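# Stand the chute's bottom switch part upright on tray

## Task

Pick up the black switch part that sits lowest in the sloped chute, resting against its stop, and set it standing on the white tray with its shaft pointing up. The other parts in the chute must stay standing where they are, and any parts already upright on the tray must not be toppled.

## Robot and tools

Robot: two arms, left_arm and right_arm, each ending in a five-digit-style hand with three fingers (index, middle, ring) and a thumb. right_arm has a right hand, left_arm its mirror-image left hand. Bases in the scene frame: left_arm at (+0.017, +0.310, 0) m, right_arm at (+0.029, -0.307, 0) m, both turned only slightly about z. A camera stand sits behind the arms. Loose objects may occasionally get nudged by outside pushes.

Frames. Scene frame: origin at table height midway between the arms, +z up, +x out over the table, left_arm on +y (image left/right need not match). Reported hand positions (metres), quaternions (wxyz), velocities and wrist-camera poses are in each arm's own base frame. Fixed cameras and the table use the scene frame. Motion offsets use the axes of that arm's current Hand target. Reported positions may be a few cm off, more at long reach.

Hand point axes (right hand): +z along straight fingers toward tips, +x across the palm away from the thumb, +y out of the palm face (palm surface at y = -0.062). On the left hand +x points toward the thumb. Straight fingertips reach about 0.139 m past the knuckles at z = -0.017; fingers bend toward +y. A rigid mast juts from the wrist on the palm side (x +0.05 to +0.10, z -0.16 to -0.11, y up to +0.06; x sign flips on the left hand) and can strike things. The right arm's elbow sags under load, so command higher than you want the hand to end up.

execute_actions(actions, cameras). actions is a list of actions; each action is a list of 1 to 15 rows, each row one 1/30 s step; a short action repeats its final row until 15 steps pass. Each action lasts 0.5 s. Every row holds exactly 48 numbers in [-1, 1], covering both arms even if one is idle:
1-6 left_arm dx, dy, dz, rx, ry, rz; 7-22 left hand hinge goals; 23 left current_limit; 24 left speed; 25-30 right_arm dx, dy, dz, rx, ry, rz; 31-46 right hand hinge goals; 47 right current_limit; 48 right speed.

Arm numbers are offsets, not poses: each row gives a displacement from the Hand target as it stood when the action began (not from the previous row), in that target's own axes. 1.0 equals 0.6 m for dx/dy/dz and 180 degrees for rx/ry/rz, which form one rotation vector. All zeros re-requests the current target; sending the same offset again moves further. The controller limits commanded orientation to 40 degrees from the measured one and favours position when it cannot satisfy both. The hand often stops short of its target; resend the gap as an offset if needed. To stop pressing into something, command the target back beyond the hand point. Near the base's vertical axis, small moves can swing the whole arm.

Hand numbers are absolute hinge goals, each scaled linearly between the hinge's two stops, order: index_mcp, index_abd, index_pip, index_dip, middle_mcp, middle_abd, middle_pip, middle_dip, ring_mcp, ring_abd, ring_pip, ring_dip, thumb_cmc, thumb_axl, thumb_mcp, thumb_ipl. Straight values: _mcp +0.75, _abd 0.00, _pip +0.58, _dip +0.70, thumb_cmc +0.71, thumb_axl +0.68, thumb_mcp +0.23, thumb_ipl +0.17. Moving toward -1 curls fingers toward the palm (mcp/pip/dip), swings fingers away from the thumb (abd), brings the thumb round in front of the palm (cmc), rotates the thumb about its own length (axl) and bends the thumb (mcp, ipl). Zero is a real goal; to leave a hand unchanged, resend its hand_goal, hand_current_limit and hand_speed. current_limit maps -1..+1 to 0..550 mA (minimum 11 mA) for all motors; speed sets hinge goal speed as (speed+1)/2 of 8.5 rad/s. Start values: +0.4 and -0.6. Settings persist until rewritten.

Grip force comes from placing the goal past the object's surface, up to the current cap. A motor at 495 mA or more for a total of 5 s shuts off for 10 s and drops what it holds; avoid sustained maximum squeezing. Holding loads or stretched/blocked arms heats joint motors; a MOTOR HOT line warns at 85 °C, and at 100 °C the arm goes limp for 30-60 s or more.

Results: per arm end_effector_position, end_effector_quat_wxyz, Hand target (next offsets count from it), joint positions, velocities (may say within noise or be omitted), joint torques (gravity included, offset and noisy; numbers 3 and 4 wrap at ±28 N m), and per hand hand_goal, hand_measured, hand_current_ma (positive pushes toward -1), hand_state (moving, goal, blocked, overload), hand_current_limit, hand_speed. If an arm is stopped, hand commands sent meanwhile are discarded. Images appear only for an empty actions list or when cameras names them (cam_high, cam_left_wrist, cam_right_wrist, each 672x504, or ["all"]); an unknown name invalidates the call.

zoom_image(camera, region): enlarges [x0, y0, x1, y1] pixels (origin top-left, at most 504 by 504) of that camera's newest image.

finished_scene(scene=1): ends the scene permanently; the part must remain upright on the tray without the robot.

Avoid: dropping the part or releasing it while moving, letting anything fall far or leave the table, hitting fixed or heavy objects, hard pushes, any contact or squeeze between the two arms or hands, and toppling standing parts. Time spent thinking passes in the scene while the robot holds its last command.

Each tool is called by a JSON object that holds its "fn" and its "kwargs".

## Session

{"fn": "execute_actions", "kwargs": {"actions": []}}

Scene clock: 0.00 s.
left_arm: end_effector_position=(+0.5450, -0.0262, +0.3014) hand_goal=(+0.754, +0.000, +0.576, +0.696, +0.754, +0.000, +0.576, +0.696, +0.754, +0.000, +0.576, +0.696, +0.714, +0.678, +0.226, +0.168) hand_measured=(+0.754, +0.000, +0.576, +0.696, +0.754, +0.000, +0.576, +0.696, +0.754, +0.000, +0.576, +0.696, +0.714, +0.678, +0.226, +0.168) hand_current_ma=(+0, +0, +0, +0, +0, +0, +0, +0, +0, +0, +0, +0, +0, +0, +0, +0) hand_state=(goal, goal, goal, goal, goal, goal, goal, goal, goal, goal, goal, goal, goal, goal, goal, goal) hand_current_limit=0.40 hand_speed=-0.60 end_effector_quat_wxyz=(+0.194, +0.537, +0.813, +0.115) | right_arm: end_effector_position=(+0.5904, +0.1855, +0.1690) hand_goal=(+0.754, +0.000, +0.576, +0.696, +0.754, +0.000, +0.576, +0.696, +0.754, +0.000, +0.576, +0.696, +0.714, +0.678, +0.226, +0.168) hand_measured=(+0.754, +0.000, +0.576, +0.696, +0.754, +0.000, +0.576, +0.696, +0.754, +0.000, +0.576, +0.696, +0.714, +0.678, +0.226, +0.168) hand_current_ma=(+0, +0, +0, +0, +0, +0, +0, +0, +0, +0, +0, +0, +0, +0, +0, +0) hand_state=(goal, goal, goal, goal, goal, goal, goal, goal, goal, goal, goal, goal, goal, goal, goal, goal) hand_current_limit=0.40 hand_speed=-0.60 end_effector_quat_wxyz=(+0.028, -0.292, +0.956, -0.001)
Joint positions: left_arm=[-0.186 1.336 1.283 -1.067 -0.06 -0.575] | right_arm=[0.163 1.976 1.883 -1.423 -0.006 -2]
Joint velocities: within noise
Joint torques (N m): no reading
Heat: left arm: hottest shoulder 34 °C; right arm: hottest elbow 33 °C.
Hand target: left_arm +0.5513, -0.0274, +0.3179; +0.209, +0.535, +0.810, +0.121 | right_arm +0.5975, +0.1867, +0.1779; +0.040, -0.291, +0.956, -0.002

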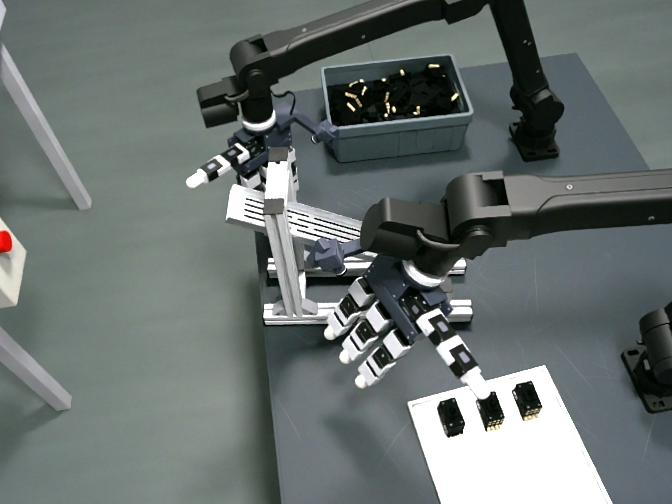

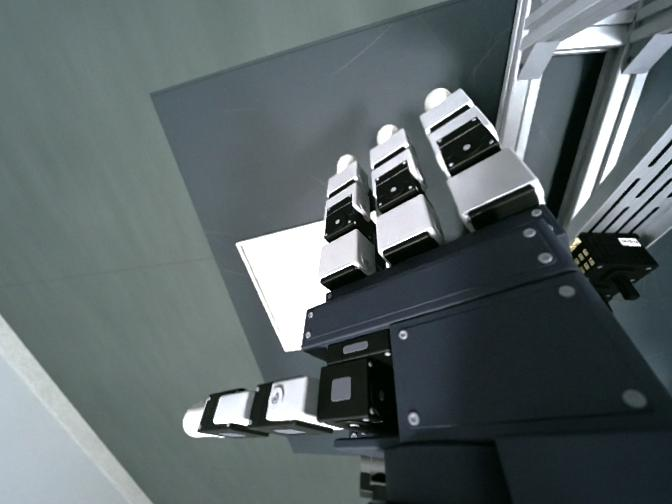

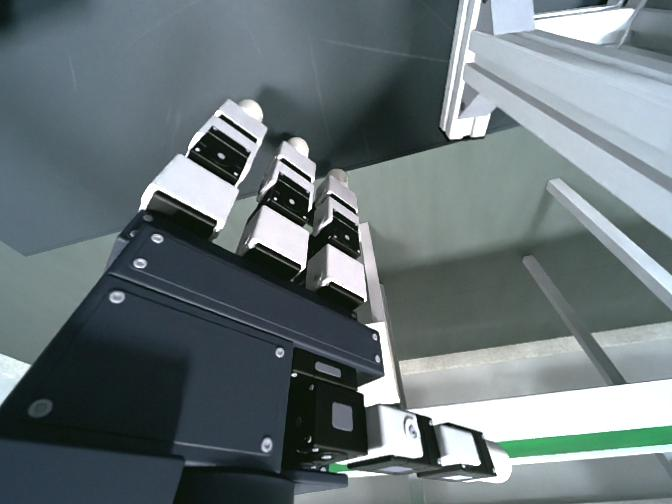

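{"fn": "zoom_image", "kwargs": {"camera": "cam_high", "region": [180, 120, 500, 360]}}

{"fn": "zoom_image", "kwargs": {"camera": "cam_high", "region": [380, 330, 640, 504]}}

{"fn": "zoom_image", "kwargs": {"camera": "cam_left_wrist", "region": [472, 100, 672, 400]}}

Scaled by 1.575.

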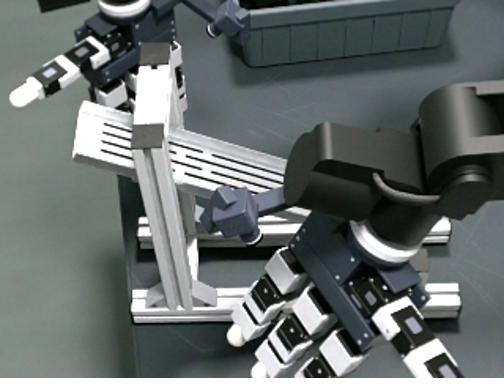

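Scaled by 1.938.

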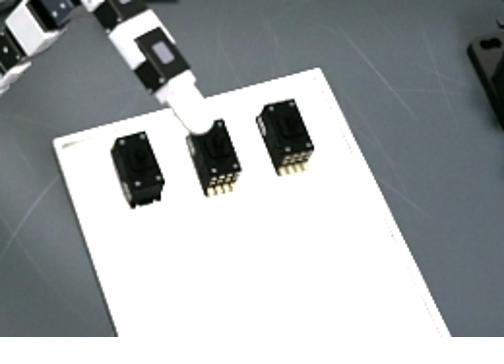

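Scaled by 1.680.

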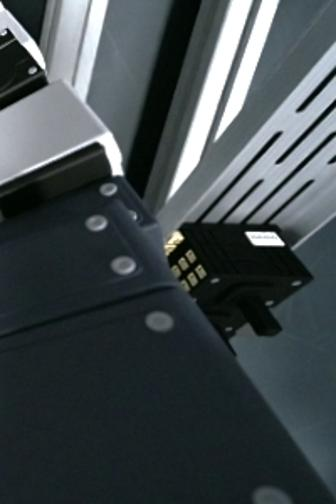

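{"fn": "execute_actions", "kwargs": {"actions": [[[0.09,0,-0.12,0,0,0,0.75,0,0.58,0.7,0.75,0,0.58,0.7,0.75,0,0.58,0.7,0.71,0.68,0.23,0.17,0.4,-0.6,0,0,0,0,0,0,0.75,0,0.58,0.7,0.75,0,0.58,0.7,0.75,0,0.58,0.7,0.71,0.68,0.23,0.17,0.4,-0.6]],[[0.09,0,-0.12,0,0,0,0.75,0,0.58,0.7,0.75,0,0.58,0.7,0.75,0,0.58,0.7,0.71,0.68,0.23,0.17,0.4,-0.6,0,0,0,0,0,0,0.75,0,0.58,0.7,0.75,0,0.58,0.7,0.75,0,0.58,0.7,0.71,0.68,0.23,0.17,0.4,-0.6]],[[0.09,0,-0.1,0,0,0,0.75,0,0.58,0.7,0.75,0,0.58,0.7,0.75,0,0.58,0.7,0.71,0.68,0.23,0.17,0.4,-0.6,0,0,0,0,0,0,0.75,0,0.58,0.7,0.75,0,0.58,0.7,0.75,0,0.58,0.7,0.71,0.68,0.23,0.17,0.4,-0.6]]], "cameras": ["all"]}}

Scene clock: 9.47 s.
left_arm: end_effector_position=(+0.3953, +0.1239, +0.4364) hand_goal=(+0.750, +0.000, +0.580, +0.700, +0.750, +0.000, +0.580, +0.700, +0.750, +0.000, +0.580, +0.700, +0.710, +0.680, +0.230, +0.170) hand_measured=(+0.752, +0.000, +0.578, +0.698, +0.752, +0.000, +0.578, +0.698, +0.752, +0.000, +0.578, +0.698, +0.714, +0.678, +0.224, +0.168) hand_current_ma=(+2, +0, -1, -2, +2, +0, -1, -2, +1, +0, -1, -1, +4, -2, -7, -2) hand_state=(goal, goal, goal, goal, goal, goal, goal, goal, goal, goal, goal, goal, goal, goal, goal, goal) hand_current_limit=0.40 hand_speed=-0.60 end_effector_quat_wxyz=(+0.196, +0.531, +0.817, +0.106) | right_arm: end_effector_position=(+0.5904, +0.1855, +0.1690) hand_goal=(+0.750, +0.000, +0.580, +0.700, +0.750, +0.000, +0.580, +0.700, +0.750, +0.000, +0.580, +0.700, +0.710, +0.680, +0.230, +0.170) hand_measured=(+0.752, +0.000, +0.578, +0.698, +0.752, +0.000, +0.578, +0.698, +0.752, +0.000, +0.578, +0.698, +0.712, +0.678, +0.224, +0.168) hand_current_ma=(+0, +0, -1, -1, +0, +0, -1, -1, +0, +0, -1, -1, +1, -1, -6, -1) hand_state=(goal, goal, goal, goal, goal, goal, goal, goal, goal, goal, goal, goal, goal, goal, goal, goal) hand_current_limit=0.40 hand_speed=-0.60 end_effector_quat_wxyz=(+0.028, -0.292, +0.956, -0.001)
Joint positions: left_arm=[0.282 1.026 1.409 -1.53 0.154 -0.17] | right_arm=[0.163 1.976 1.883 -1.423 -0.006 -2]
Joint torques (N m): left_arm=[0.79 -4.07 14.68 0.06 0.29 0.12] | right_arm=[0.15 -17.26 9.95 0.02 -0.17 0.05]
Heat: left arm: hottest shoulder 34 °C; right arm: hottest elbow 35 °C.
Hand target: left_arm +0.4005, +0.1267, +0.4644; +0.209, +0.535, +0.810, +0.121 | right_arm +0.5975, +0.1867, +0.1779; +0.040, -0.291, +0.956, -0.002
Off the commanded pose: left_arm 0.028 m, 2 deg | right_arm 0.012 m, 1 deg.

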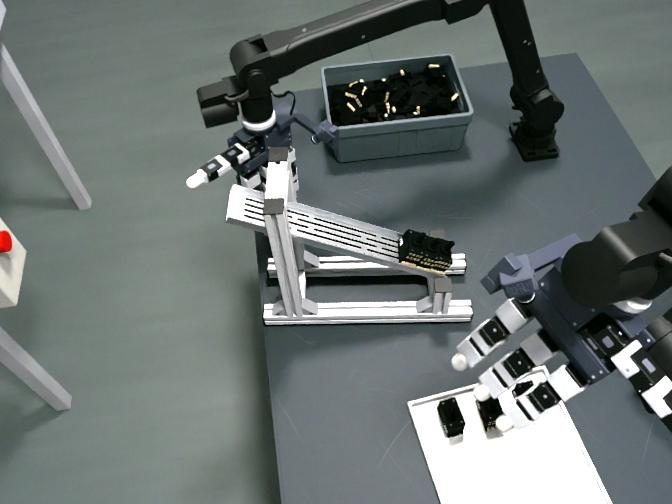

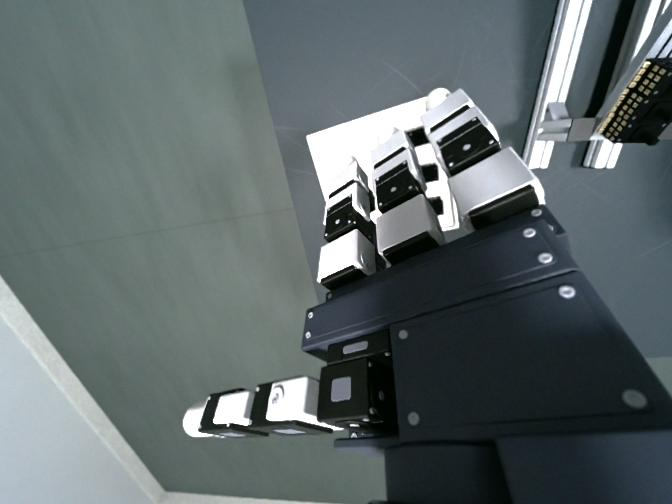

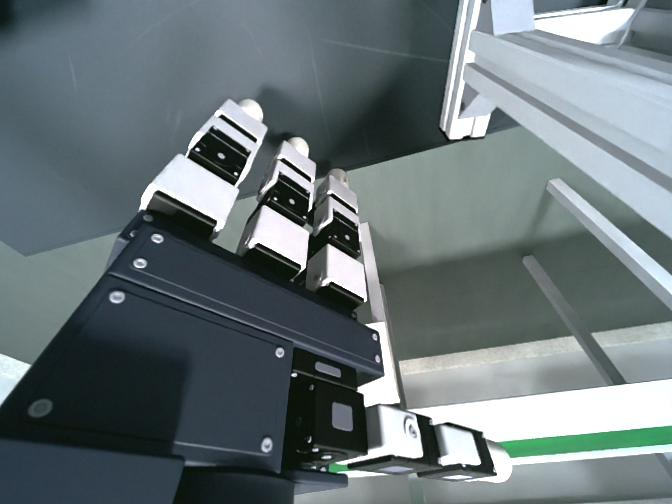

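{"fn": "zoom_image", "kwargs": {"camera": "cam_high", "region": [360, 200, 500, 340]}}

{"fn": "zoom_image", "kwargs": {"camera": "cam_left_wrist", "region": [520, 30, 672, 180]}}

Scaled by 3.600.

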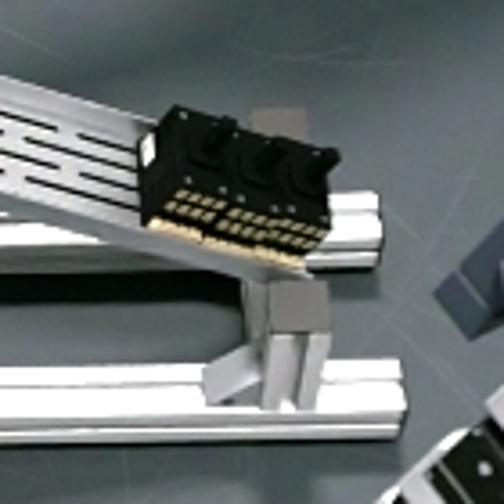

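Scaled by 3.316.

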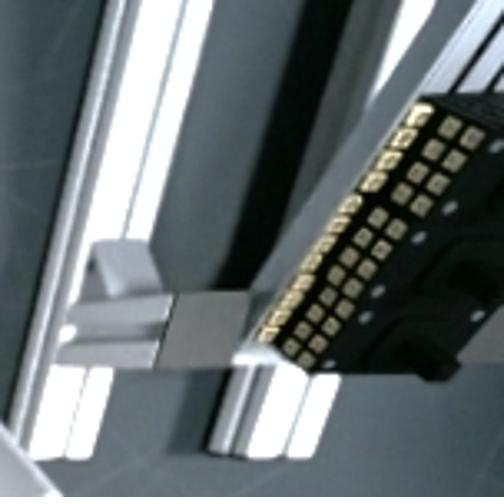

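{"fn": "execute_actions", "kwargs": {"actions": [[[-0.183,-0.08,0.006,0.131,-0.040,-0.096,0.75,0,0.58,0.7,0.75,0,0.58,0.7,0.75,0,0.58,0.7,0.71,0.68,0.23,0.17,0.4,-0.6,0,0,0,0,0,0,0.75,0,0.58,0.7,0.75,0,0.58,0.7,0.75,0,0.58,0.7,0.71,0.68,0.23,0.17,0.4,-0.6]],[[0,0,0,0.131,-0.040,-0.096,0.75,0,0.58,0.7,0.75,0,0.58,0.7,0.75,0,0.58,0.7,0.71,0.68,0.23,0.17,0.4,-0.6,0,0,0,0,0,0,0.75,0,0.58,0.7,0.75,0,0.58,0.7,0.75,0,0.58,0.7,0.71,0.68,0.23,0.17,0.4,-0.6]]], "cameras": ["cam_high"]}}

Scene clock: 50.07 s.
left_arm: end_effector_position=(+0.3955, +0.0030, +0.4406) hand_goal=(+0.750, +0.000, +0.580, +0.700, +0.750, +0.000, +0.580, +0.700, +0.750, +0.000, +0.580, +0.700, +0.710, +0.680, +0.230, +0.170) hand_measured=(+0.748, +0.002, +0.578, +0.698, +0.748, +0.002, +0.578, +0.698, +0.748, +0.002, +0.578, +0.698, +0.710, +0.678, +0.224, +0.168) hand_current_ma=(-1, +1, -1, -2, -1, +1, -1, -2, -1, +1, -1, -1, +0, -2, -7, -2) hand_state=(goal, goal, goal, goal, goal, goal, goal, goal, goal, goal, goal, goal, goal, goal, goal, goal) hand_current_limit=0.40 hand_speed=-0.60 end_effector_quat_wxyz=(+0.261, +0.273, +0.893, -0.244) | right_arm: end_effector_position=(+0.5904, +0.1855, +0.1690) hand_goal=(+0.750, +0.000, +0.580, +0.700, +0.750, +0.000, +0.580, +0.700, +0.750, +0.000, +0.580, +0.700, +0.710, +0.680, +0.230, +0.170) hand_measured=(+0.752, +0.000, +0.578, +0.698, +0.752, +0.000, +0.578, +0.698, +0.752, +0.000, +0.578, +0.698, +0.712, +0.678, +0.224, +0.168) hand_current_ma=(+0, +0, -1, -1, +0, +0, -1, -1, +0, +0, -1, -1, +1, -1, -6, -1) hand_state=(goal, goal, goal, goal, goal, goal, goal, goal, goal, goal, goal, goal, goal, goal, goal, goal) hand_current_limit=0.40 hand_speed=-0.60 end_effector_quat_wxyz=(+0.028, -0.292, +0.956, -0.001)
Joint positions: left_arm=[0.11 1.172 1.64 -1.694 0.657 -0.985] | right_arm=[0.163 1.976 1.883 -1.423 -0.006 -2]
Joint torques (N m): left_arm=[0.73 -5.25 14.17 -0.17 0.81 -0.16] | right_arm=[0.09 -17.55 10.04 0.09 -0.19 0.04]
Heat: left arm: hottest elbow 40 °C; right arm: hottest elbow 43 °C.
Hand target: left_arm +0.4006, +0.0068, +0.4637; +0.103, +0.326, +0.877, -0.338 | right_arm +0.5975, +0.1867, +0.1779; +0.040, -0.291, +0.956, -0.002
Off the commanded pose: left_arm 0.024 m, 22 deg | right_arm 0.012 m, 1 deg.
joint sent to its limit (left arm) — joint 4 (wrist pitch), lower limit. The joint targets are off in orientation, not in position.
Images, in order (width x height): cam_high 672x504.

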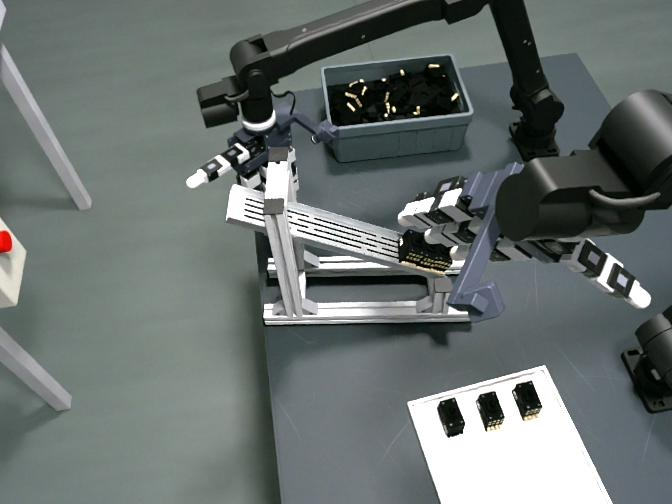

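{"fn": "execute_actions", "kwargs": {"actions": [[[0.0895,0.117,0.168,0.08,-0.025,-0.06,0.75,0,0.58,0.7,0.75,0,0.58,0.7,0.75,0,0.58,0.7,0.71,0.68,0.23,0.17,0.4,-0.6,0,0,0,0,0,0,0.75,0,0.58,0.7,0.75,0,0.58,0.7,0.75,0,0.58,0.7,0.71,0.68,0.23,0.17,0.4,-0.6]],[[0,0,0,0.0827,-0.025,-0.0610,0.75,0,0.58,0.7,0.75,0,0.58,0.7,0.75,0,0.58,0.7,0.71,0.68,0.23,0.17,0.4,-0.6,0,0,0,0,0,0,0.75,0,0.58,0.7,0.75,0,0.58,0.7,0.75,0,0.58,0.7,0.71,0.68,0.23,0.17,0.4,-0.6]]], "cameras": ["cam_high"]}}

Scene clock: 56.87 s.
left_arm: end_effector_position=(+0.4017, +0.0045, +0.3361) hand_goal=(+0.750, +0.000, +0.580, +0.700, +0.750, +0.000, +0.580, +0.700, +0.750, +0.000, +0.580, +0.700, +0.710, +0.680, +0.230, +0.170) hand_measured=(+0.742, +0.002, +0.578, +0.698, +0.742, +0.002, +0.578, +0.698, +0.744, +0.002, +0.578, +0.698, +0.704, +0.678, +0.224, +0.168) hand_current_ma=(-10, +1, -1, -2, -9, +1, -1, -2, -8, +1, -1, -1, -5, -2, -7, -2) hand_state=(goal, goal, goal, goal, goal, goal, goal, goal, goal, goal, goal, goal, goal, goal, goal, goal) hand_current_limit=0.40 hand_speed=-0.60 end_effector_quat_wxyz=(+0.191, +0.057, +0.852, -0.485) | right_arm: end_effector_position=(+0.5904, +0.1855, +0.1690) hand_goal=(+0.750, +0.000, +0.580, +0.700, +0.750, +0.000, +0.580, +0.700, +0.750, +0.000, +0.580, +0.700, +0.710, +0.680, +0.230, +0.170) hand_measured=(+0.752, +0.000, +0.578, +0.698, +0.752, +0.000, +0.578, +0.698, +0.752, +0.000, +0.578, +0.698, +0.712, +0.678, +0.224, +0.168) hand_current_ma=(+0, +0, -1, -1, +0, +0, -1, -1, +0, +0, -1, -1, +1, -1, -6, -1) hand_state=(goal, goal, goal, goal, goal, goal, goal, goal, goal, goal, goal, goal, goal, goal, goal, goal) hand_current_limit=0.40 hand_speed=-0.60 end_effector_quat_wxyz=(+0.028, -0.292, +0.956, -0.001)
Joint positions: left_arm=[0.302 1.307 1.445 -1.695 1.096 -1.144] | right_arm=[0.163 1.976 1.883 -1.423 -0.006 -2]
Joint torques (N m): left_arm=[0.67 -7.47 8.99 -0.77 1.19 -0.2] | right_arm=[0.67 -17.03 9.78 -0.13 -0.2 0.04]
Heat: left arm: hottest elbow 41 °C; right arm: hottest elbow 43 °C.
Hand target: left_arm +0.4003, +0.0066, +0.3298; +0.020, +0.145, +0.798, -0.584 | right_arm +0.5975, +0.1867, +0.1779; +0.040, -0.291, +0.956, -0.002
Off the commanded pose: left_arm 0.007 m, 26 deg | right_arm 0.012 m, 1 deg.
joint sent to its limit (left arm) — joint 4 (wrist pitch), lower limit. The joint targets are off in orientation, not in position.
Images, in order (width x height): cam_high 672x504.

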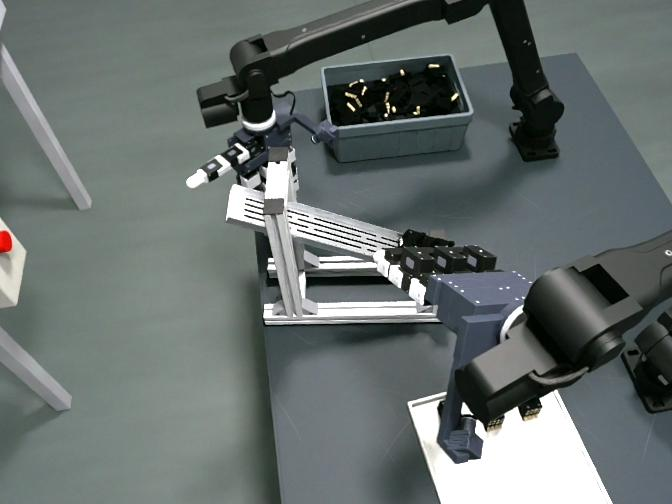

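{"fn": "execute_actions", "kwargs": {"actions": [[[-0.01,-0.064,0.192,0,-0.048,0.115,0.75,0,0.58,0.7,0.75,0,0.58,0.7,0.75,0,0.58,0.7,0.71,0.68,0.23,0.17,0.4,-0.6,0,0,-0.25,0,0,0,0.75,0,0.58,0.7,0.75,0,0.58,0.7,0.75,0,0.58,0.7,0.71,0.68,0.23,0.17,0.4,-0.6]],[[0.021,-0.028,0.234,0,0,0,-0.34,0,0.58,0.7,0.75,0,0.58,0.7,0.75,0,0.58,0.7,-0.5,0.68,0.23,0.17,0.4,-0.6,0.25,-0.231,0,0,0,0,0.75,0,0.58,0.7,0.75,0,0.58,0.7,0.75,0,0.58,0.7,0.71,0.68,0.23,0.17,0.4,-0.6]]], "cameras": ["all"]}}

Scene clock: 85.73 s.
left_arm: end_effector_position=(+0.3652, -0.2492, +0.3011) hand_goal=(-0.340, +0.000, +0.580, +0.700, +0.750, +0.000, +0.580, +0.700, +0.750, +0.000, +0.580, +0.700, -0.500, +0.680, +0.230, +0.170) hand_measured=(-0.338, +0.002, +0.578, +0.698, +0.740, +0.002, +0.578, +0.698, +0.742, +0.002, +0.578, +0.698, -0.490, +0.678, +0.228, +0.168) hand_current_ma=(+2, +1, -1, -2, -12, +1, -1, -2, -10, +1, -1, -1, +11, -2, -1, -2) hand_state=(goal, goal, goal, goal, goal, goal, goal, goal, goal, goal, goal, goal, goal, goal, goal, goal) hand_current_limit=0.40 hand_speed=-0.60 end_effector_quat_wxyz=(+0.132, +0.291, +0.732, -0.602) | right_arm: end_effector_position=(+0.5432, -0.0155, +0.3157) hand_goal=(+0.750, +0.000, +0.580, +0.700, +0.750, +0.000, +0.580, +0.700, +0.750, +0.000, +0.580, +0.700, +0.710, +0.680, +0.230, +0.170) hand_measured=(+0.750, +0.000, +0.578, +0.698, +0.750, +0.000, +0.578, +0.698, +0.750, +0.000, +0.578, +0.698, +0.710, +0.678, +0.224, +0.168) hand_current_ma=(+0, +0, -1, -1, +0, +0, -1, -1, +0, +0, -1, -1, +0, -1, -6, -1) hand_state=(goal, goal, goal, goal, goal, goal, goal, goal, goal, goal, goal, goal, goal, goal, goal, goal) hand_current_limit=0.40 hand_speed=-0.60 end_effector_quat_wxyz=(+0.032, -0.169, +0.984, -0.037)
Joint positions: left_arm=[-0.264 1.245 1.196 -1.139 1.308 -1.372] | right_arm=[-0.169 1.775 1.988 -1.699 0.049 -2.082]
Joint torques (N m): left_arm=[-0.32 -9.35 9.17 0.54 0.9 -0.1] | right_arm=[0.38 -15.62 7.97 -0.1 -0.18 -0.06]
Heat: left arm: hottest elbow 41 °C; right arm: hottest elbow 46 °C.
Hand target: left_arm +0.3603, -0.2506, +0.3001; +0.185, +0.242, +0.755, -0.580 | right_arm +0.5391, -0.0148, +0.3200; +0.040, -0.292, +0.956, -0.002
Off the commanded pose: left_arm 0.005 m, 9 deg | right_arm 0.006 m, 15 deg.
joint sent to its limit (right arm) — joint 4 (wrist pitch), lower limit; joint 6 (wrist roll), lower limit. The joint targets are off in orientation, not in position.

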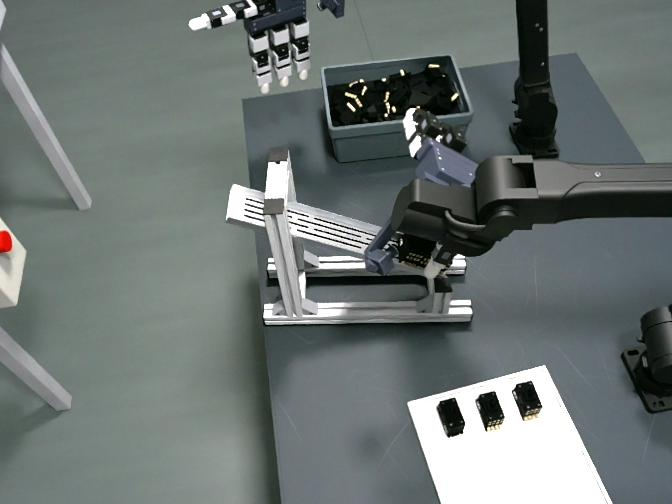

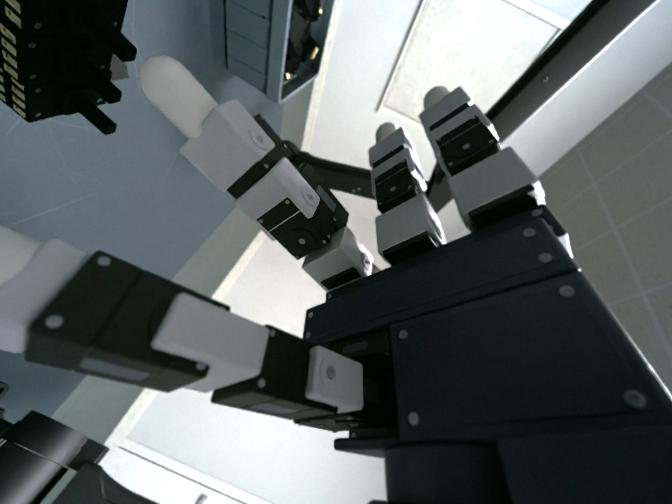

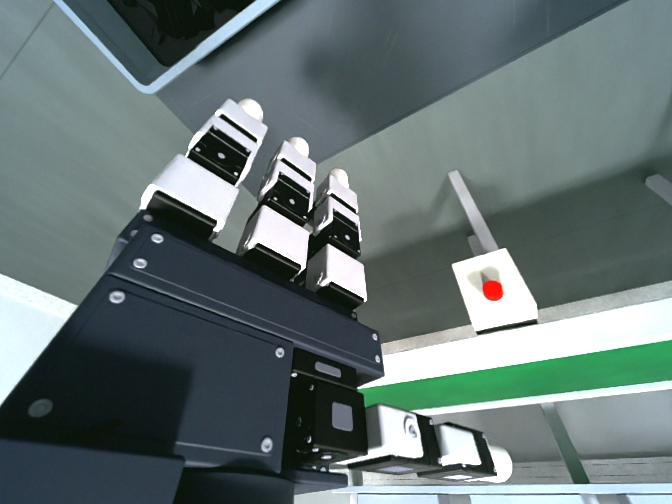

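{"fn": "zoom_image", "kwargs": {"camera": "cam_high", "region": [350, 150, 500, 300]}}

{"fn": "zoom_image", "kwargs": {"camera": "cam_left_wrist", "region": [0, 0, 240, 360]}}

Scaled by 3.360.

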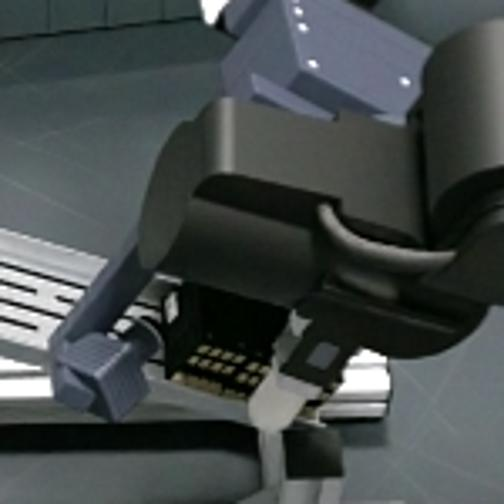

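Scaled by 1.400.

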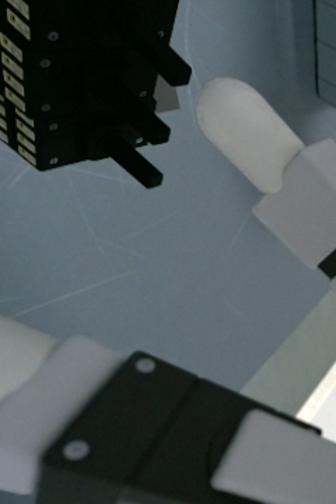

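{"fn": "execute_actions", "kwargs": {"actions": [[[0.1,0.015,0.076,0,0,0,-0.2,-0.2,0.58,0.7,0.75,0,0.58,0.7,0.75,0,0.58,0.7,-0.57,0.68,0.23,0.17,0.4,-0.6,0,0,0,0,0,0,0.75,0,0.58,0.7,0.75,0,0.58,0.7,0.75,0,0.58,0.7,0.71,0.68,0.23,0.17,0.4,-0.6]],[[0.1,0.015,0.076,0.033,0.037,0.005,-0.2,-0.2,0.58,0.7,0.75,0,0.58,0.7,0.75,0,0.58,0.7,-0.57,0.68,0.23,0.17,0.4,-0.6,0,0,0,0,0,0,0.75,0,0.58,0.7,0.75,0,0.58,0.7,0.75,0,0.58,0.7,0.71,0.68,0.23,0.17,0.4,-0.6]]], "cameras": ["cam_high","cam_left_wrist"]}}

{"fn": "zoom_image", "kwargs": {"camera": "cam_high", "region": [350, 150, 500, 300]}}

{"fn": "zoom_image", "kwargs": {"camera": "cam_left_wrist", "region": [0, 0, 320, 320]}}

Scene clock: 121.57 s.
left_arm: end_effector_position=(+0.2747, -0.3161, +0.1988) hand_goal=(-0.200, -0.200, +0.580, +0.700, +0.750, +0.000, +0.580, +0.700, +0.750, +0.000, +0.580, +0.700, -0.570, +0.680, +0.230, +0.170) hand_measured=(-0.202, -0.192, +0.578, +0.698, +0.740, +0.002, +0.578, +0.698, +0.742, +0.002, +0.578, +0.698, -0.562, +0.678, +0.228, +0.168) hand_current_ma=(-1, +6, -1, -2, -12, +1, -1, -2, -10, +1, -1, -1, +8, -2, -1, -2) hand_state=(goal, goal, goal, goal, goal, goal, goal, goal, goal, goal, goal, goal, goal, goal, goal, goal) hand_current_limit=0.40 hand_speed=-0.60 end_effector_quat_wxyz=(+0.132, +0.296, +0.731, -0.600) | right_arm: end_effector_position=(+0.5432, -0.0155, +0.3157) hand_goal=(+0.750, +0.000, +0.580, +0.700, +0.750, +0.000, +0.580, +0.700, +0.750, +0.000, +0.580, +0.700, +0.710, +0.680, +0.230, +0.170) hand_measured=(+0.750, +0.000, +0.578, +0.698, +0.750, +0.000, +0.578, +0.698, +0.750, +0.000, +0.578, +0.698, +0.710, +0.678, +0.224, +0.168) hand_current_ma=(+0, +0, -1, -1, +0, +0, -1, -1, +0, +0, -1, -1, +0, -1, -6, -1) hand_state=(goal, goal, goal, goal, goal, goal, goal, goal, goal, goal, goal, goal, goal, goal, goal, goal) hand_current_limit=0.40 hand_speed=-0.60 end_effector_quat_wxyz=(+0.032, -0.169, +0.984, -0.037)
Joint positions: left_arm=[-0.547 1.063 0.713 -0.249 1.122 -1.99] | right_arm=[-0.169 1.775 1.988 -1.699 0.049 -2.082]
Joint torques (N m): left_arm=[-0.09 -5.95 9.31 1.4 0.48 -0.1] | right_arm=[0.38 -15.68 8.03 -0.21 -0.21 -0.02]
Heat: left arm: hottest elbow 40 °C; right arm: hottest elbow 43 °C.
Hand target: left_arm +0.2727, -0.3168, +0.1951; +0.132, +0.290, +0.732, -0.602 | right_arm +0.5391, -0.0148, +0.3200; +0.040, -0.292, +0.956, -0.002
Off the commanded pose: left_arm 0.004 m, 1 deg | right_arm 0.006 m, 15 deg.
joint sent to its limit (right arm) — joint 4 (wrist pitch), lower limit; joint 6 (wrist roll), lower limit. The joint targets are off in orientation, not in position.
Images, in order (width x height): cam_high 672x504, cam_left_wrist 672x504.

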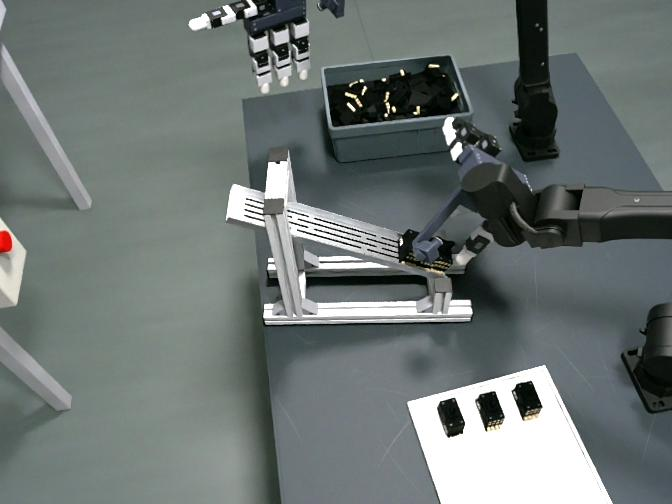

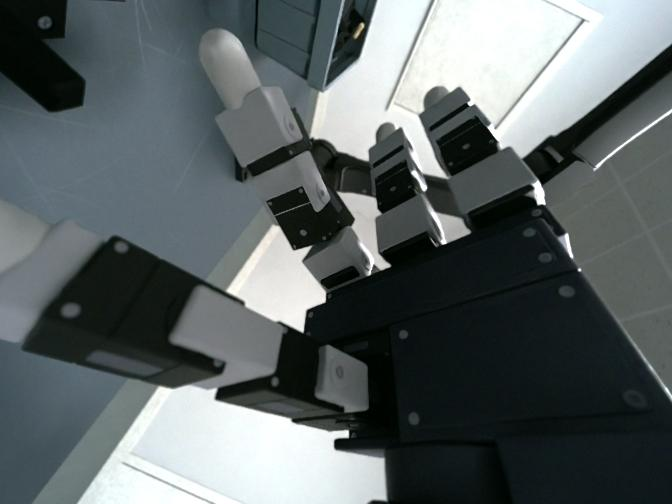

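Scaled by 3.360.

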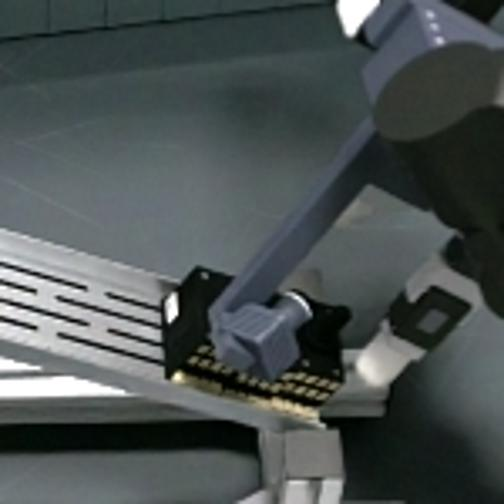

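Scaled by 1.575.

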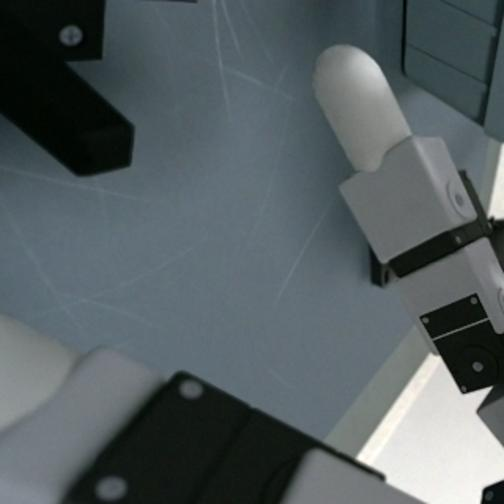

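{"fn": "execute_actions", "kwargs": {"actions": [[[0,0.058,0.006,0,0,0,-0.2,-0.2,0.58,0.7,0.75,0,0.58,0.7,0.75,0,0.58,0.7,-0.57,0.68,0.23,0.17,0.4,-0.6,0,0,0,0,0,0,0.75,0,0.58,0.7,0.75,0,0.58,0.7,0.75,0,0.58,0.7,0.71,0.68,0.23,0.17,0.4,-0.6]]], "cameras": ["cam_high","cam_left_wrist"]}}

{"fn": "zoom_image", "kwargs": {"camera": "cam_high", "region": [380, 180, 500, 300]}}

{"fn": "zoom_image", "kwargs": {"camera": "cam_left_wrist", "region": [0, 0, 320, 320]}}

Scene clock: 127.30 s.
left_arm: end_effector_position=(+0.2896, -0.3165, +0.1685) hand_goal=(-0.200, -0.200, +0.580, +0.700, +0.750, +0.000, +0.580, +0.700, +0.750, +0.000, +0.580, +0.700, -0.570, +0.680, +0.230, +0.170) hand_measured=(-0.202, -0.192, +0.578, +0.698, +0.740, +0.002, +0.578, +0.698, +0.742, +0.002, +0.578, +0.698, -0.562, +0.678, +0.230, +0.170) hand_current_ma=(-1, +6, -1, -2, -12, +1, -1, -2, -10, +1, -1, -1, +8, -2, +1, +0) hand_state=(goal, goal, goal, goal, goal, goal, goal, goal, goal, goal, goal, goal, goal, goal, goal, goal) hand_current_limit=0.40 hand_speed=-0.60 end_effector_quat_wxyz=(+0.125, +0.285, +0.736, -0.602) | right_arm: end_effector_position=(+0.5432, -0.0155, +0.3157) hand_goal=(+0.750, +0.000, +0.580, +0.700, +0.750, +0.000, +0.580, +0.700, +0.750, +0.000, +0.580, +0.700, +0.710, +0.680, +0.230, +0.170) hand_measured=(+0.750, +0.000, +0.578, +0.698, +0.750, +0.000, +0.578, +0.698, +0.750, +0.000, +0.578, +0.698, +0.710, +0.678, +0.224, +0.168) hand_current_ma=(+0, +0, -1, -1, +0, +0, -1, -1, +0, +0, -1, -1, +0, -1, -6, -1) hand_state=(goal, goal, goal, goal, goal, goal, goal, goal, goal, goal, goal, goal, goal, goal, goal, goal) hand_current_limit=0.40 hand_speed=-0.60 end_effector_quat_wxyz=(+0.032, -0.169, +0.984, -0.037)
Joint positions: left_arm=[-0.524 1.149 0.692 -0.167 1.137 -1.99] | right_arm=[-0.169 1.775 1.988 -1.699 0.049 -2.082]
Joint torques (N m): left_arm=[0.62 -6.12 9.21 1.39 0.79 0.17] | right_arm=[-0.03 -15.68 8.23 -0.17 -0.23 -0.01]
Heat: left arm: hottest elbow 40 °C; right arm: hottest elbow 43 °C.
Hand target: left_arm +0.2925, -0.3166, +0.1663; +0.132, +0.290, +0.732, -0.602 | right_arm +0.5391, -0.0148, +0.3200; +0.040, -0.292, +0.956, -0.002
Off the commanded pose: left_arm 0.004 m, 1 deg | right_arm 0.006 m, 15 deg.
joint sent to its limit (right arm) — joint 4 (wrist pitch), lower limit; joint 6 (wrist roll), lower limit. The joint targets are off in orientation, not in position.
Images, in order (width x height): cam_high 672x504, cam_left_wrist 672x504.

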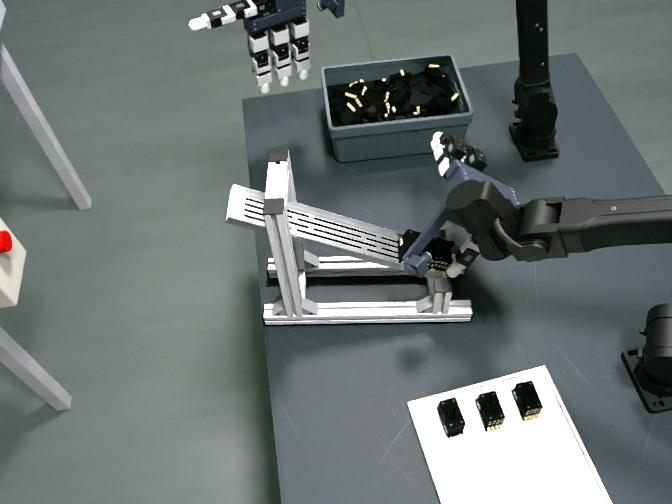

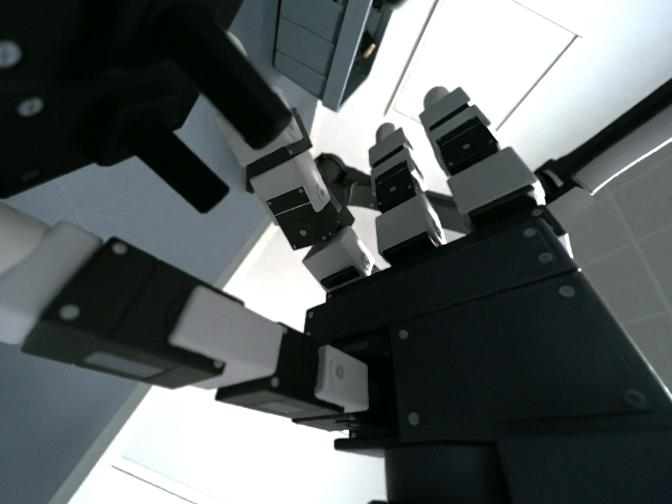

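Scaled by 4.200.

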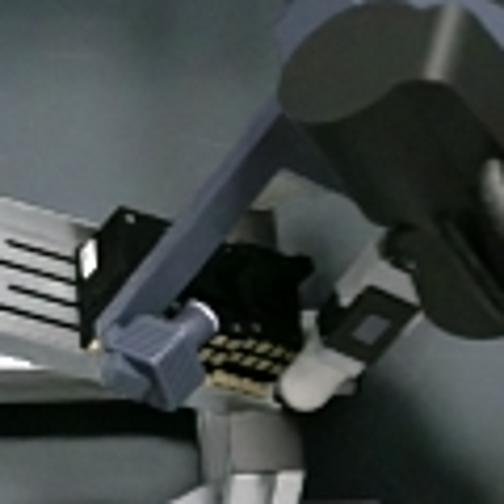

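Scaled by 1.575.

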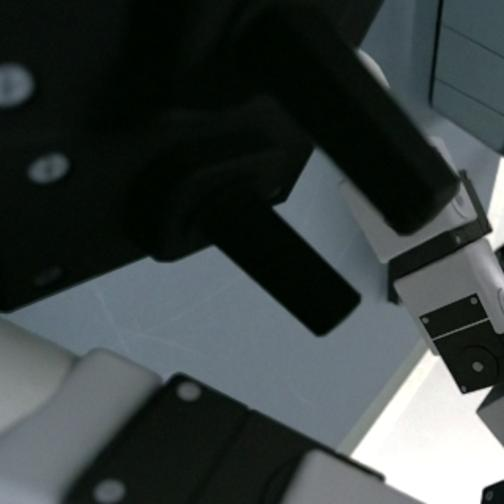

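{"fn": "execute_actions", "kwargs": {"actions": [[[0.002,0.022,0.002,0,0,0,-0.2,-0.2,0.58,0.7,0.75,0,0.58,0.7,0.75,0,0.58,0.7,-0.57,0.68,0.23,0.17,0.4,-0.6,0,0,0,0,0,0,0.75,0,0.58,0.7,0.75,0,0.58,0.7,0.75,0,0.58,0.7,0.71,0.68,0.23,0.17,0.4,-0.6]]], "cameras": ["cam_high","cam_left_wrist"]}}

{"fn": "zoom_image", "kwargs": {"camera": "cam_high", "region": [380, 180, 500, 300]}}

{"fn": "zoom_image", "kwargs": {"camera": "cam_left_wrist", "region": [0, 0, 320, 320]}}

Scene clock: 131.80 s.
left_arm: end_effector_position=(+0.2942, -0.3178, +0.1651) hand_goal=(-0.200, -0.200, +0.580, +0.700, +0.750, +0.000, +0.580, +0.700, +0.750, +0.000, +0.580, +0.700, -0.570, +0.680, +0.230, +0.170) hand_measured=(-0.202, -0.192, +0.578, +0.698, +0.740, +0.002, +0.578, +0.698, +0.742, +0.002, +0.578, +0.698, -0.558, +0.678, +0.236, +0.172) hand_current_ma=(-1, +6, -1, -2, -12, +1, -1, -2, -10, +1, -1, -1, +15, -1, +7, +1) hand_state=(goal, goal, goal, goal, goal, goal, goal, goal, goal, goal, goal, goal, goal, goal, goal, goal) hand_current_limit=0.40 hand_speed=-0.60 end_effector_quat_wxyz=(+0.126, +0.287, +0.732, -0.605) | right_arm: end_effector_position=(+0.5432, -0.0155, +0.3157) hand_goal=(+0.750, +0.000, +0.580, +0.700, +0.750, +0.000, +0.580, +0.700, +0.750, +0.000, +0.580, +0.700, +0.710, +0.680, +0.230, +0.170) hand_measured=(+0.750, +0.000, +0.578, +0.698, +0.750, +0.000, +0.578, +0.698, +0.750, +0.000, +0.578, +0.698, +0.710, +0.678, +0.224, +0.168) hand_current_ma=(+0, +0, -1, -1, +0, +0, -1, -1, +0, +0, -1, -1, +0, -1, -6, -1) hand_state=(goal, goal, goal, goal, goal, goal, goal, goal, goal, goal, goal, goal, goal, goal, goal, goal) hand_current_limit=0.40 hand_speed=-0.60 end_effector_quat_wxyz=(+0.032, -0.169, +0.984, -0.037)
Joint positions: left_arm=[-0.517 1.169 0.692 -0.142 1.15 -1.987] | right_arm=[-0.169 1.775 1.988 -1.699 0.049 -2.082]
Joint torques (N m): left_arm=[0.79 -5.25 8.72 1.42 0.64 0.26] | right_arm=[0.38 -15.5 8.08 -0.25 -0.18 -0.04]
Heat: left arm: hottest elbow 40 °C; right arm: hottest elbow 43 °C.
Hand target: left_arm +0.2991, -0.3160, +0.1548; +0.132, +0.290, +0.732, -0.602 | right_arm +0.5391, -0.0148, +0.3200; +0.040, -0.292, +0.956, -0.002
Off the commanded pose: left_arm 0.012 m, 1 deg | right_arm 0.006 m, 15 deg.
joint sent to its limit (right arm) — joint 4 (wrist pitch), lower limit; joint 6 (wrist roll), lower limit. The joint targets are off in orientation, not in position.
Images, in order (width x height): cam_high 672x504, cam_left_wrist 672x504.

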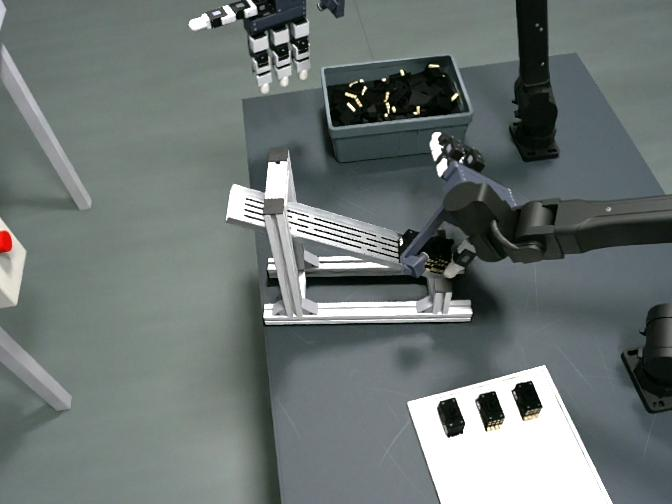

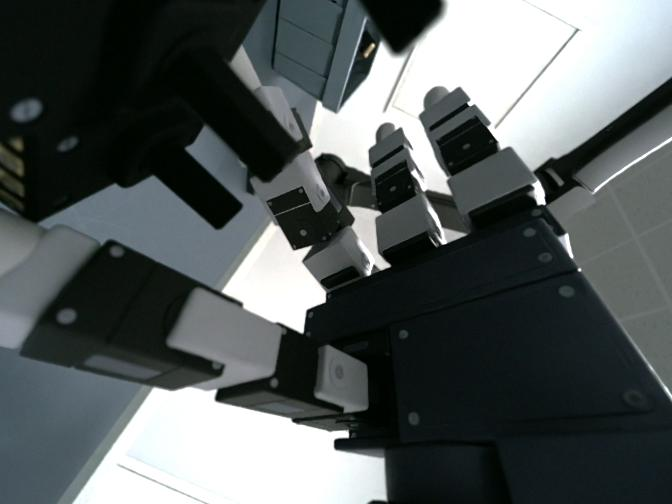

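Scaled by 4.200.

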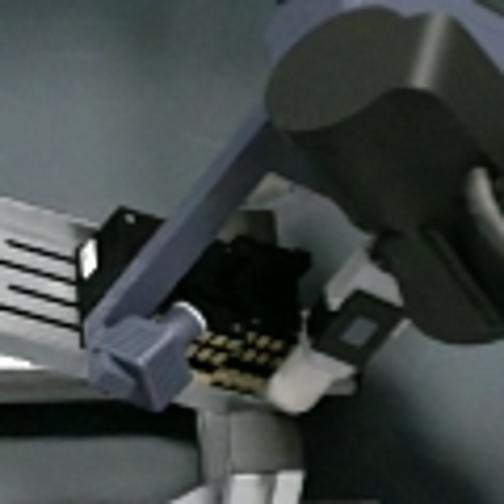

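Scaled by 1.575.

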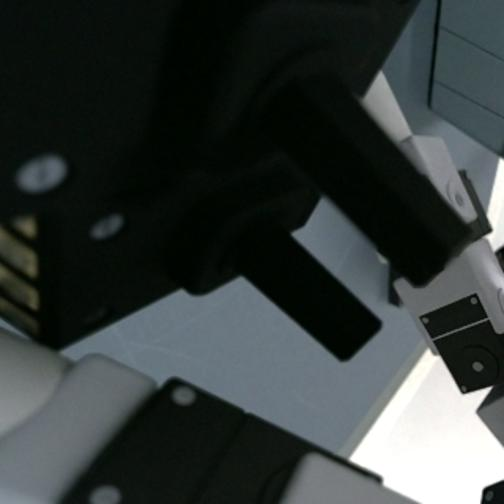

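{"fn": "execute_actions", "kwargs": {"actions": [[[0,0,0,0,0,0,-0.2,-0.2,0.58,0.7,0.75,0,0.58,0.7,0.75,0,0.58,0.7,-0.57,0.68,0.23,0.17,0.4,-0.6,0,0,0,0,0,0,0.75,0,0.58,0.7,0.75,0,0.58,0.7,0.75,0,0.58,0.7,0.71,0.68,0.23,0.17,0.4,-0.6]]]}}

Scene clock: 134.33 s.
left_arm: end_effector_position=(+0.2943, -0.3178, +0.1651) hand_goal=(-0.200, -0.200, +0.580, +0.700, +0.750, +0.000, +0.580, +0.700, +0.750, +0.000, +0.580, +0.700, -0.570, +0.680, +0.230, +0.170) hand_measured=(-0.202, -0.192, +0.578, +0.698, +0.740, +0.002, +0.578, +0.698, +0.742, +0.002, +0.578, +0.698, -0.558, +0.678, +0.236, +0.172) hand_current_ma=(-1, +6, -1, -2, -12, +1, -1, -2, -10, +1, -1, -1, +15, -1, +7, +1) hand_state=(goal, goal, goal, goal, goal, goal, goal, goal, goal, goal, goal, goal, goal, goal, goal, goal) hand_current_limit=0.40 hand_speed=-0.60 end_effector_quat_wxyz=(+0.126, +0.287, +0.732, -0.605) | right_arm: end_effector_position=(+0.5432, -0.0155, +0.3157) hand_goal=(+0.750, +0.000, +0.580, +0.700, +0.750, +0.000, +0.580, +0.700, +0.750, +0.000, +0.580, +0.700, +0.710, +0.680, +0.230, +0.170) hand_measured=(+0.750, +0.000, +0.578, +0.698, +0.750, +0.000, +0.578, +0.698, +0.750, +0.000, +0.578, +0.698, +0.710, +0.678, +0.224, +0.168) hand_current_ma=(+0, +0, -1, -1, +0, +0, -1, -1, +0, +0, -1, -1, +0, -1, -6, -1) hand_state=(goal, goal, goal, goal, goal, goal, goal, goal, goal, goal, goal, goal, goal, goal, goal, goal) hand_current_limit=0.40 hand_speed=-0.60 end_effector_quat_wxyz=(+0.032, -0.169, +0.984, -0.037)
Joint positions: left_arm=[-0.517 1.169 0.692 -0.141 1.15 -1.987] | right_arm=[-0.169 1.775 1.988 -1.699 0.049 -2.082]
Joint torques (N m): left_arm=[1.03 -5.13 8.65 1.39 0.64 0.26] | right_arm=[0.62 -15.91 8.06 -0.27 -0.2 -0.04]
Heat: left arm: hottest elbow 40 °C; right arm: hottest elbow 43 °C.
Hand target: left_arm +0.2991, -0.3160, +0.1548; +0.132, +0.290, +0.732, -0.602 | right_arm +0.5391, -0.0148, +0.3200; +0.040, -0.292, +0.956, -0.002
Off the commanded pose: left_arm 0.012 m, 1 deg | right_arm 0.006 m, 15 deg.
joint sent to its limit (right arm) — joint 4 (wrist pitch), lower limit; joint 6 (wrist roll), lower limit. The joint targets are off in orientation, not in position.

{"fn": "execute_actions", "kwargs": {"actions": [[[-0.015,-0.0147,-0.0115,0,0,0,-0.2,-0.2,0.58,0.7,0.75,0,0.58,0.7,0.75,0,0.58,0.7,-0.57,0.68,0.23,0.17,0.4,-0.6,0,0,0,0,0,0,0.75,0,0.58,0.7,0.75,0,0.58,0.7,0.75,0,0.58,0.7,0.71,0.68,0.23,0.17,0.4,-0.6]]], "cameras": ["cam_high","cam_left_wrist"]}}

{"fn": "zoom_image", "kwargs": {"camera": "cam_high", "region": [380, 180, 500, 300]}}

{"fn": "zoom_image", "kwargs": {"camera": "cam_left_wrist", "region": [0, 0, 320, 320]}}

Scene clock: 141.73 s.
left_arm: end_effector_position=(+0.2915, -0.3153, +0.1635) hand_goal=(-0.200, -0.200, +0.580, +0.700, +0.750, +0.000, +0.580, +0.700, +0.750, +0.000, +0.580, +0.700, -0.570, +0.680, +0.230, +0.170) hand_measured=(-0.202, -0.192, +0.578, +0.698, +0.740, +0.002, +0.578, +0.698, +0.742, +0.002, +0.578, +0.698, -0.576, +0.678, +0.228, +0.170) hand_current_ma=(-1, +6, -1, -2, -12, +1, -1, -2, -10, +1, -1, -1, -5, -1, -1, +0) hand_state=(goal, goal, goal, goal, goal, goal, goal, goal, goal, goal, goal, goal, goal, goal, goal, goal) hand_current_limit=0.40 hand_speed=-0.60 end_effector_quat_wxyz=(+0.120, +0.288, +0.732, -0.606) | right_arm: end_effector_position=(+0.5432, -0.0155, +0.3157) hand_goal=(+0.750, +0.000, +0.580, +0.700, +0.750, +0.000, +0.580, +0.700, +0.750, +0.000, +0.580, +0.700, +0.710, +0.680, +0.230, +0.170) hand_measured=(+0.750, +0.000, +0.578, +0.698, +0.750, +0.000, +0.578, +0.698, +0.750, +0.000, +0.578, +0.698, +0.710, +0.678, +0.224, +0.168) hand_current_ma=(+0, +0, -1, -1, +0, +0, -1, -1, +0, +0, -1, -1, +0, -1, -6, -1) hand_state=(goal, goal, goal, goal, goal, goal, goal, goal, goal, goal, goal, goal, goal, goal, goal, goal) hand_current_limit=0.40 hand_speed=-0.60 end_effector_quat_wxyz=(+0.032, -0.169, +0.984, -0.037)
Joint positions: left_arm=[-0.511 1.168 0.692 -0.167 1.164 -1.969] | right_arm=[-0.169 1.775 1.988 -1.699 0.049 -2.082]
Joint torques (N m): left_arm=[1.2 -6.3 10.92 0.09 0.53 0.27] | right_arm=[0.73 -15.56 7.98 -0.34 -0.24 -0.07]
Heat: left arm: hottest elbow 40 °C; right arm: hottest elbow 43 °C.
Hand target: left_arm +0.3023, -0.3127, +0.1685; +0.132, +0.290, +0.732, -0.602 | right_arm +0.5391, -0.0148, +0.3200; +0.040, -0.292, +0.956, -0.002
Off the commanded pose: left_arm 0.012 m, 2 deg | right_arm 0.006 m, 15 deg.
joint sent to its limit (right arm) — joint 4 (wrist pitch), lower limit; joint 6 (wrist roll), lower limit. The joint targets are off in orientation, not in position.
Images, in order (width x height): cam_high 672x504, cam_left_wrist 672x504.

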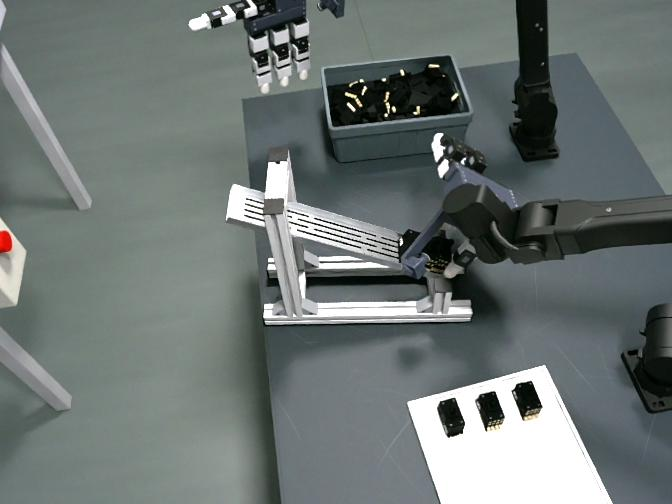

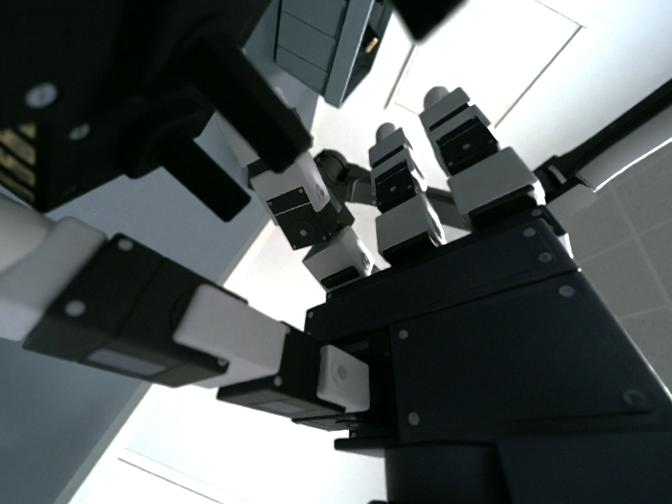

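Scaled by 4.200.

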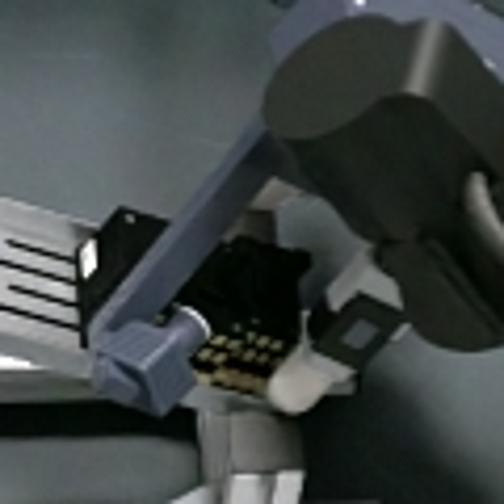

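Scaled by 1.575.

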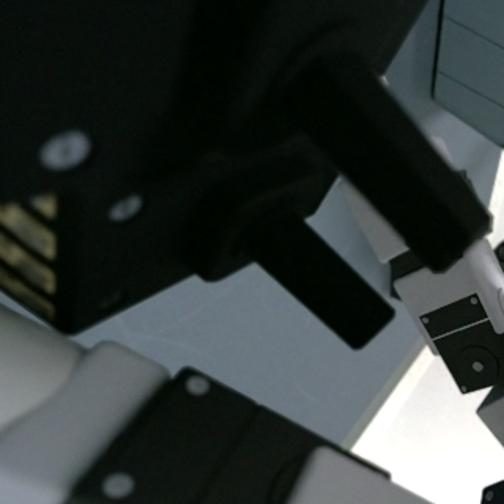

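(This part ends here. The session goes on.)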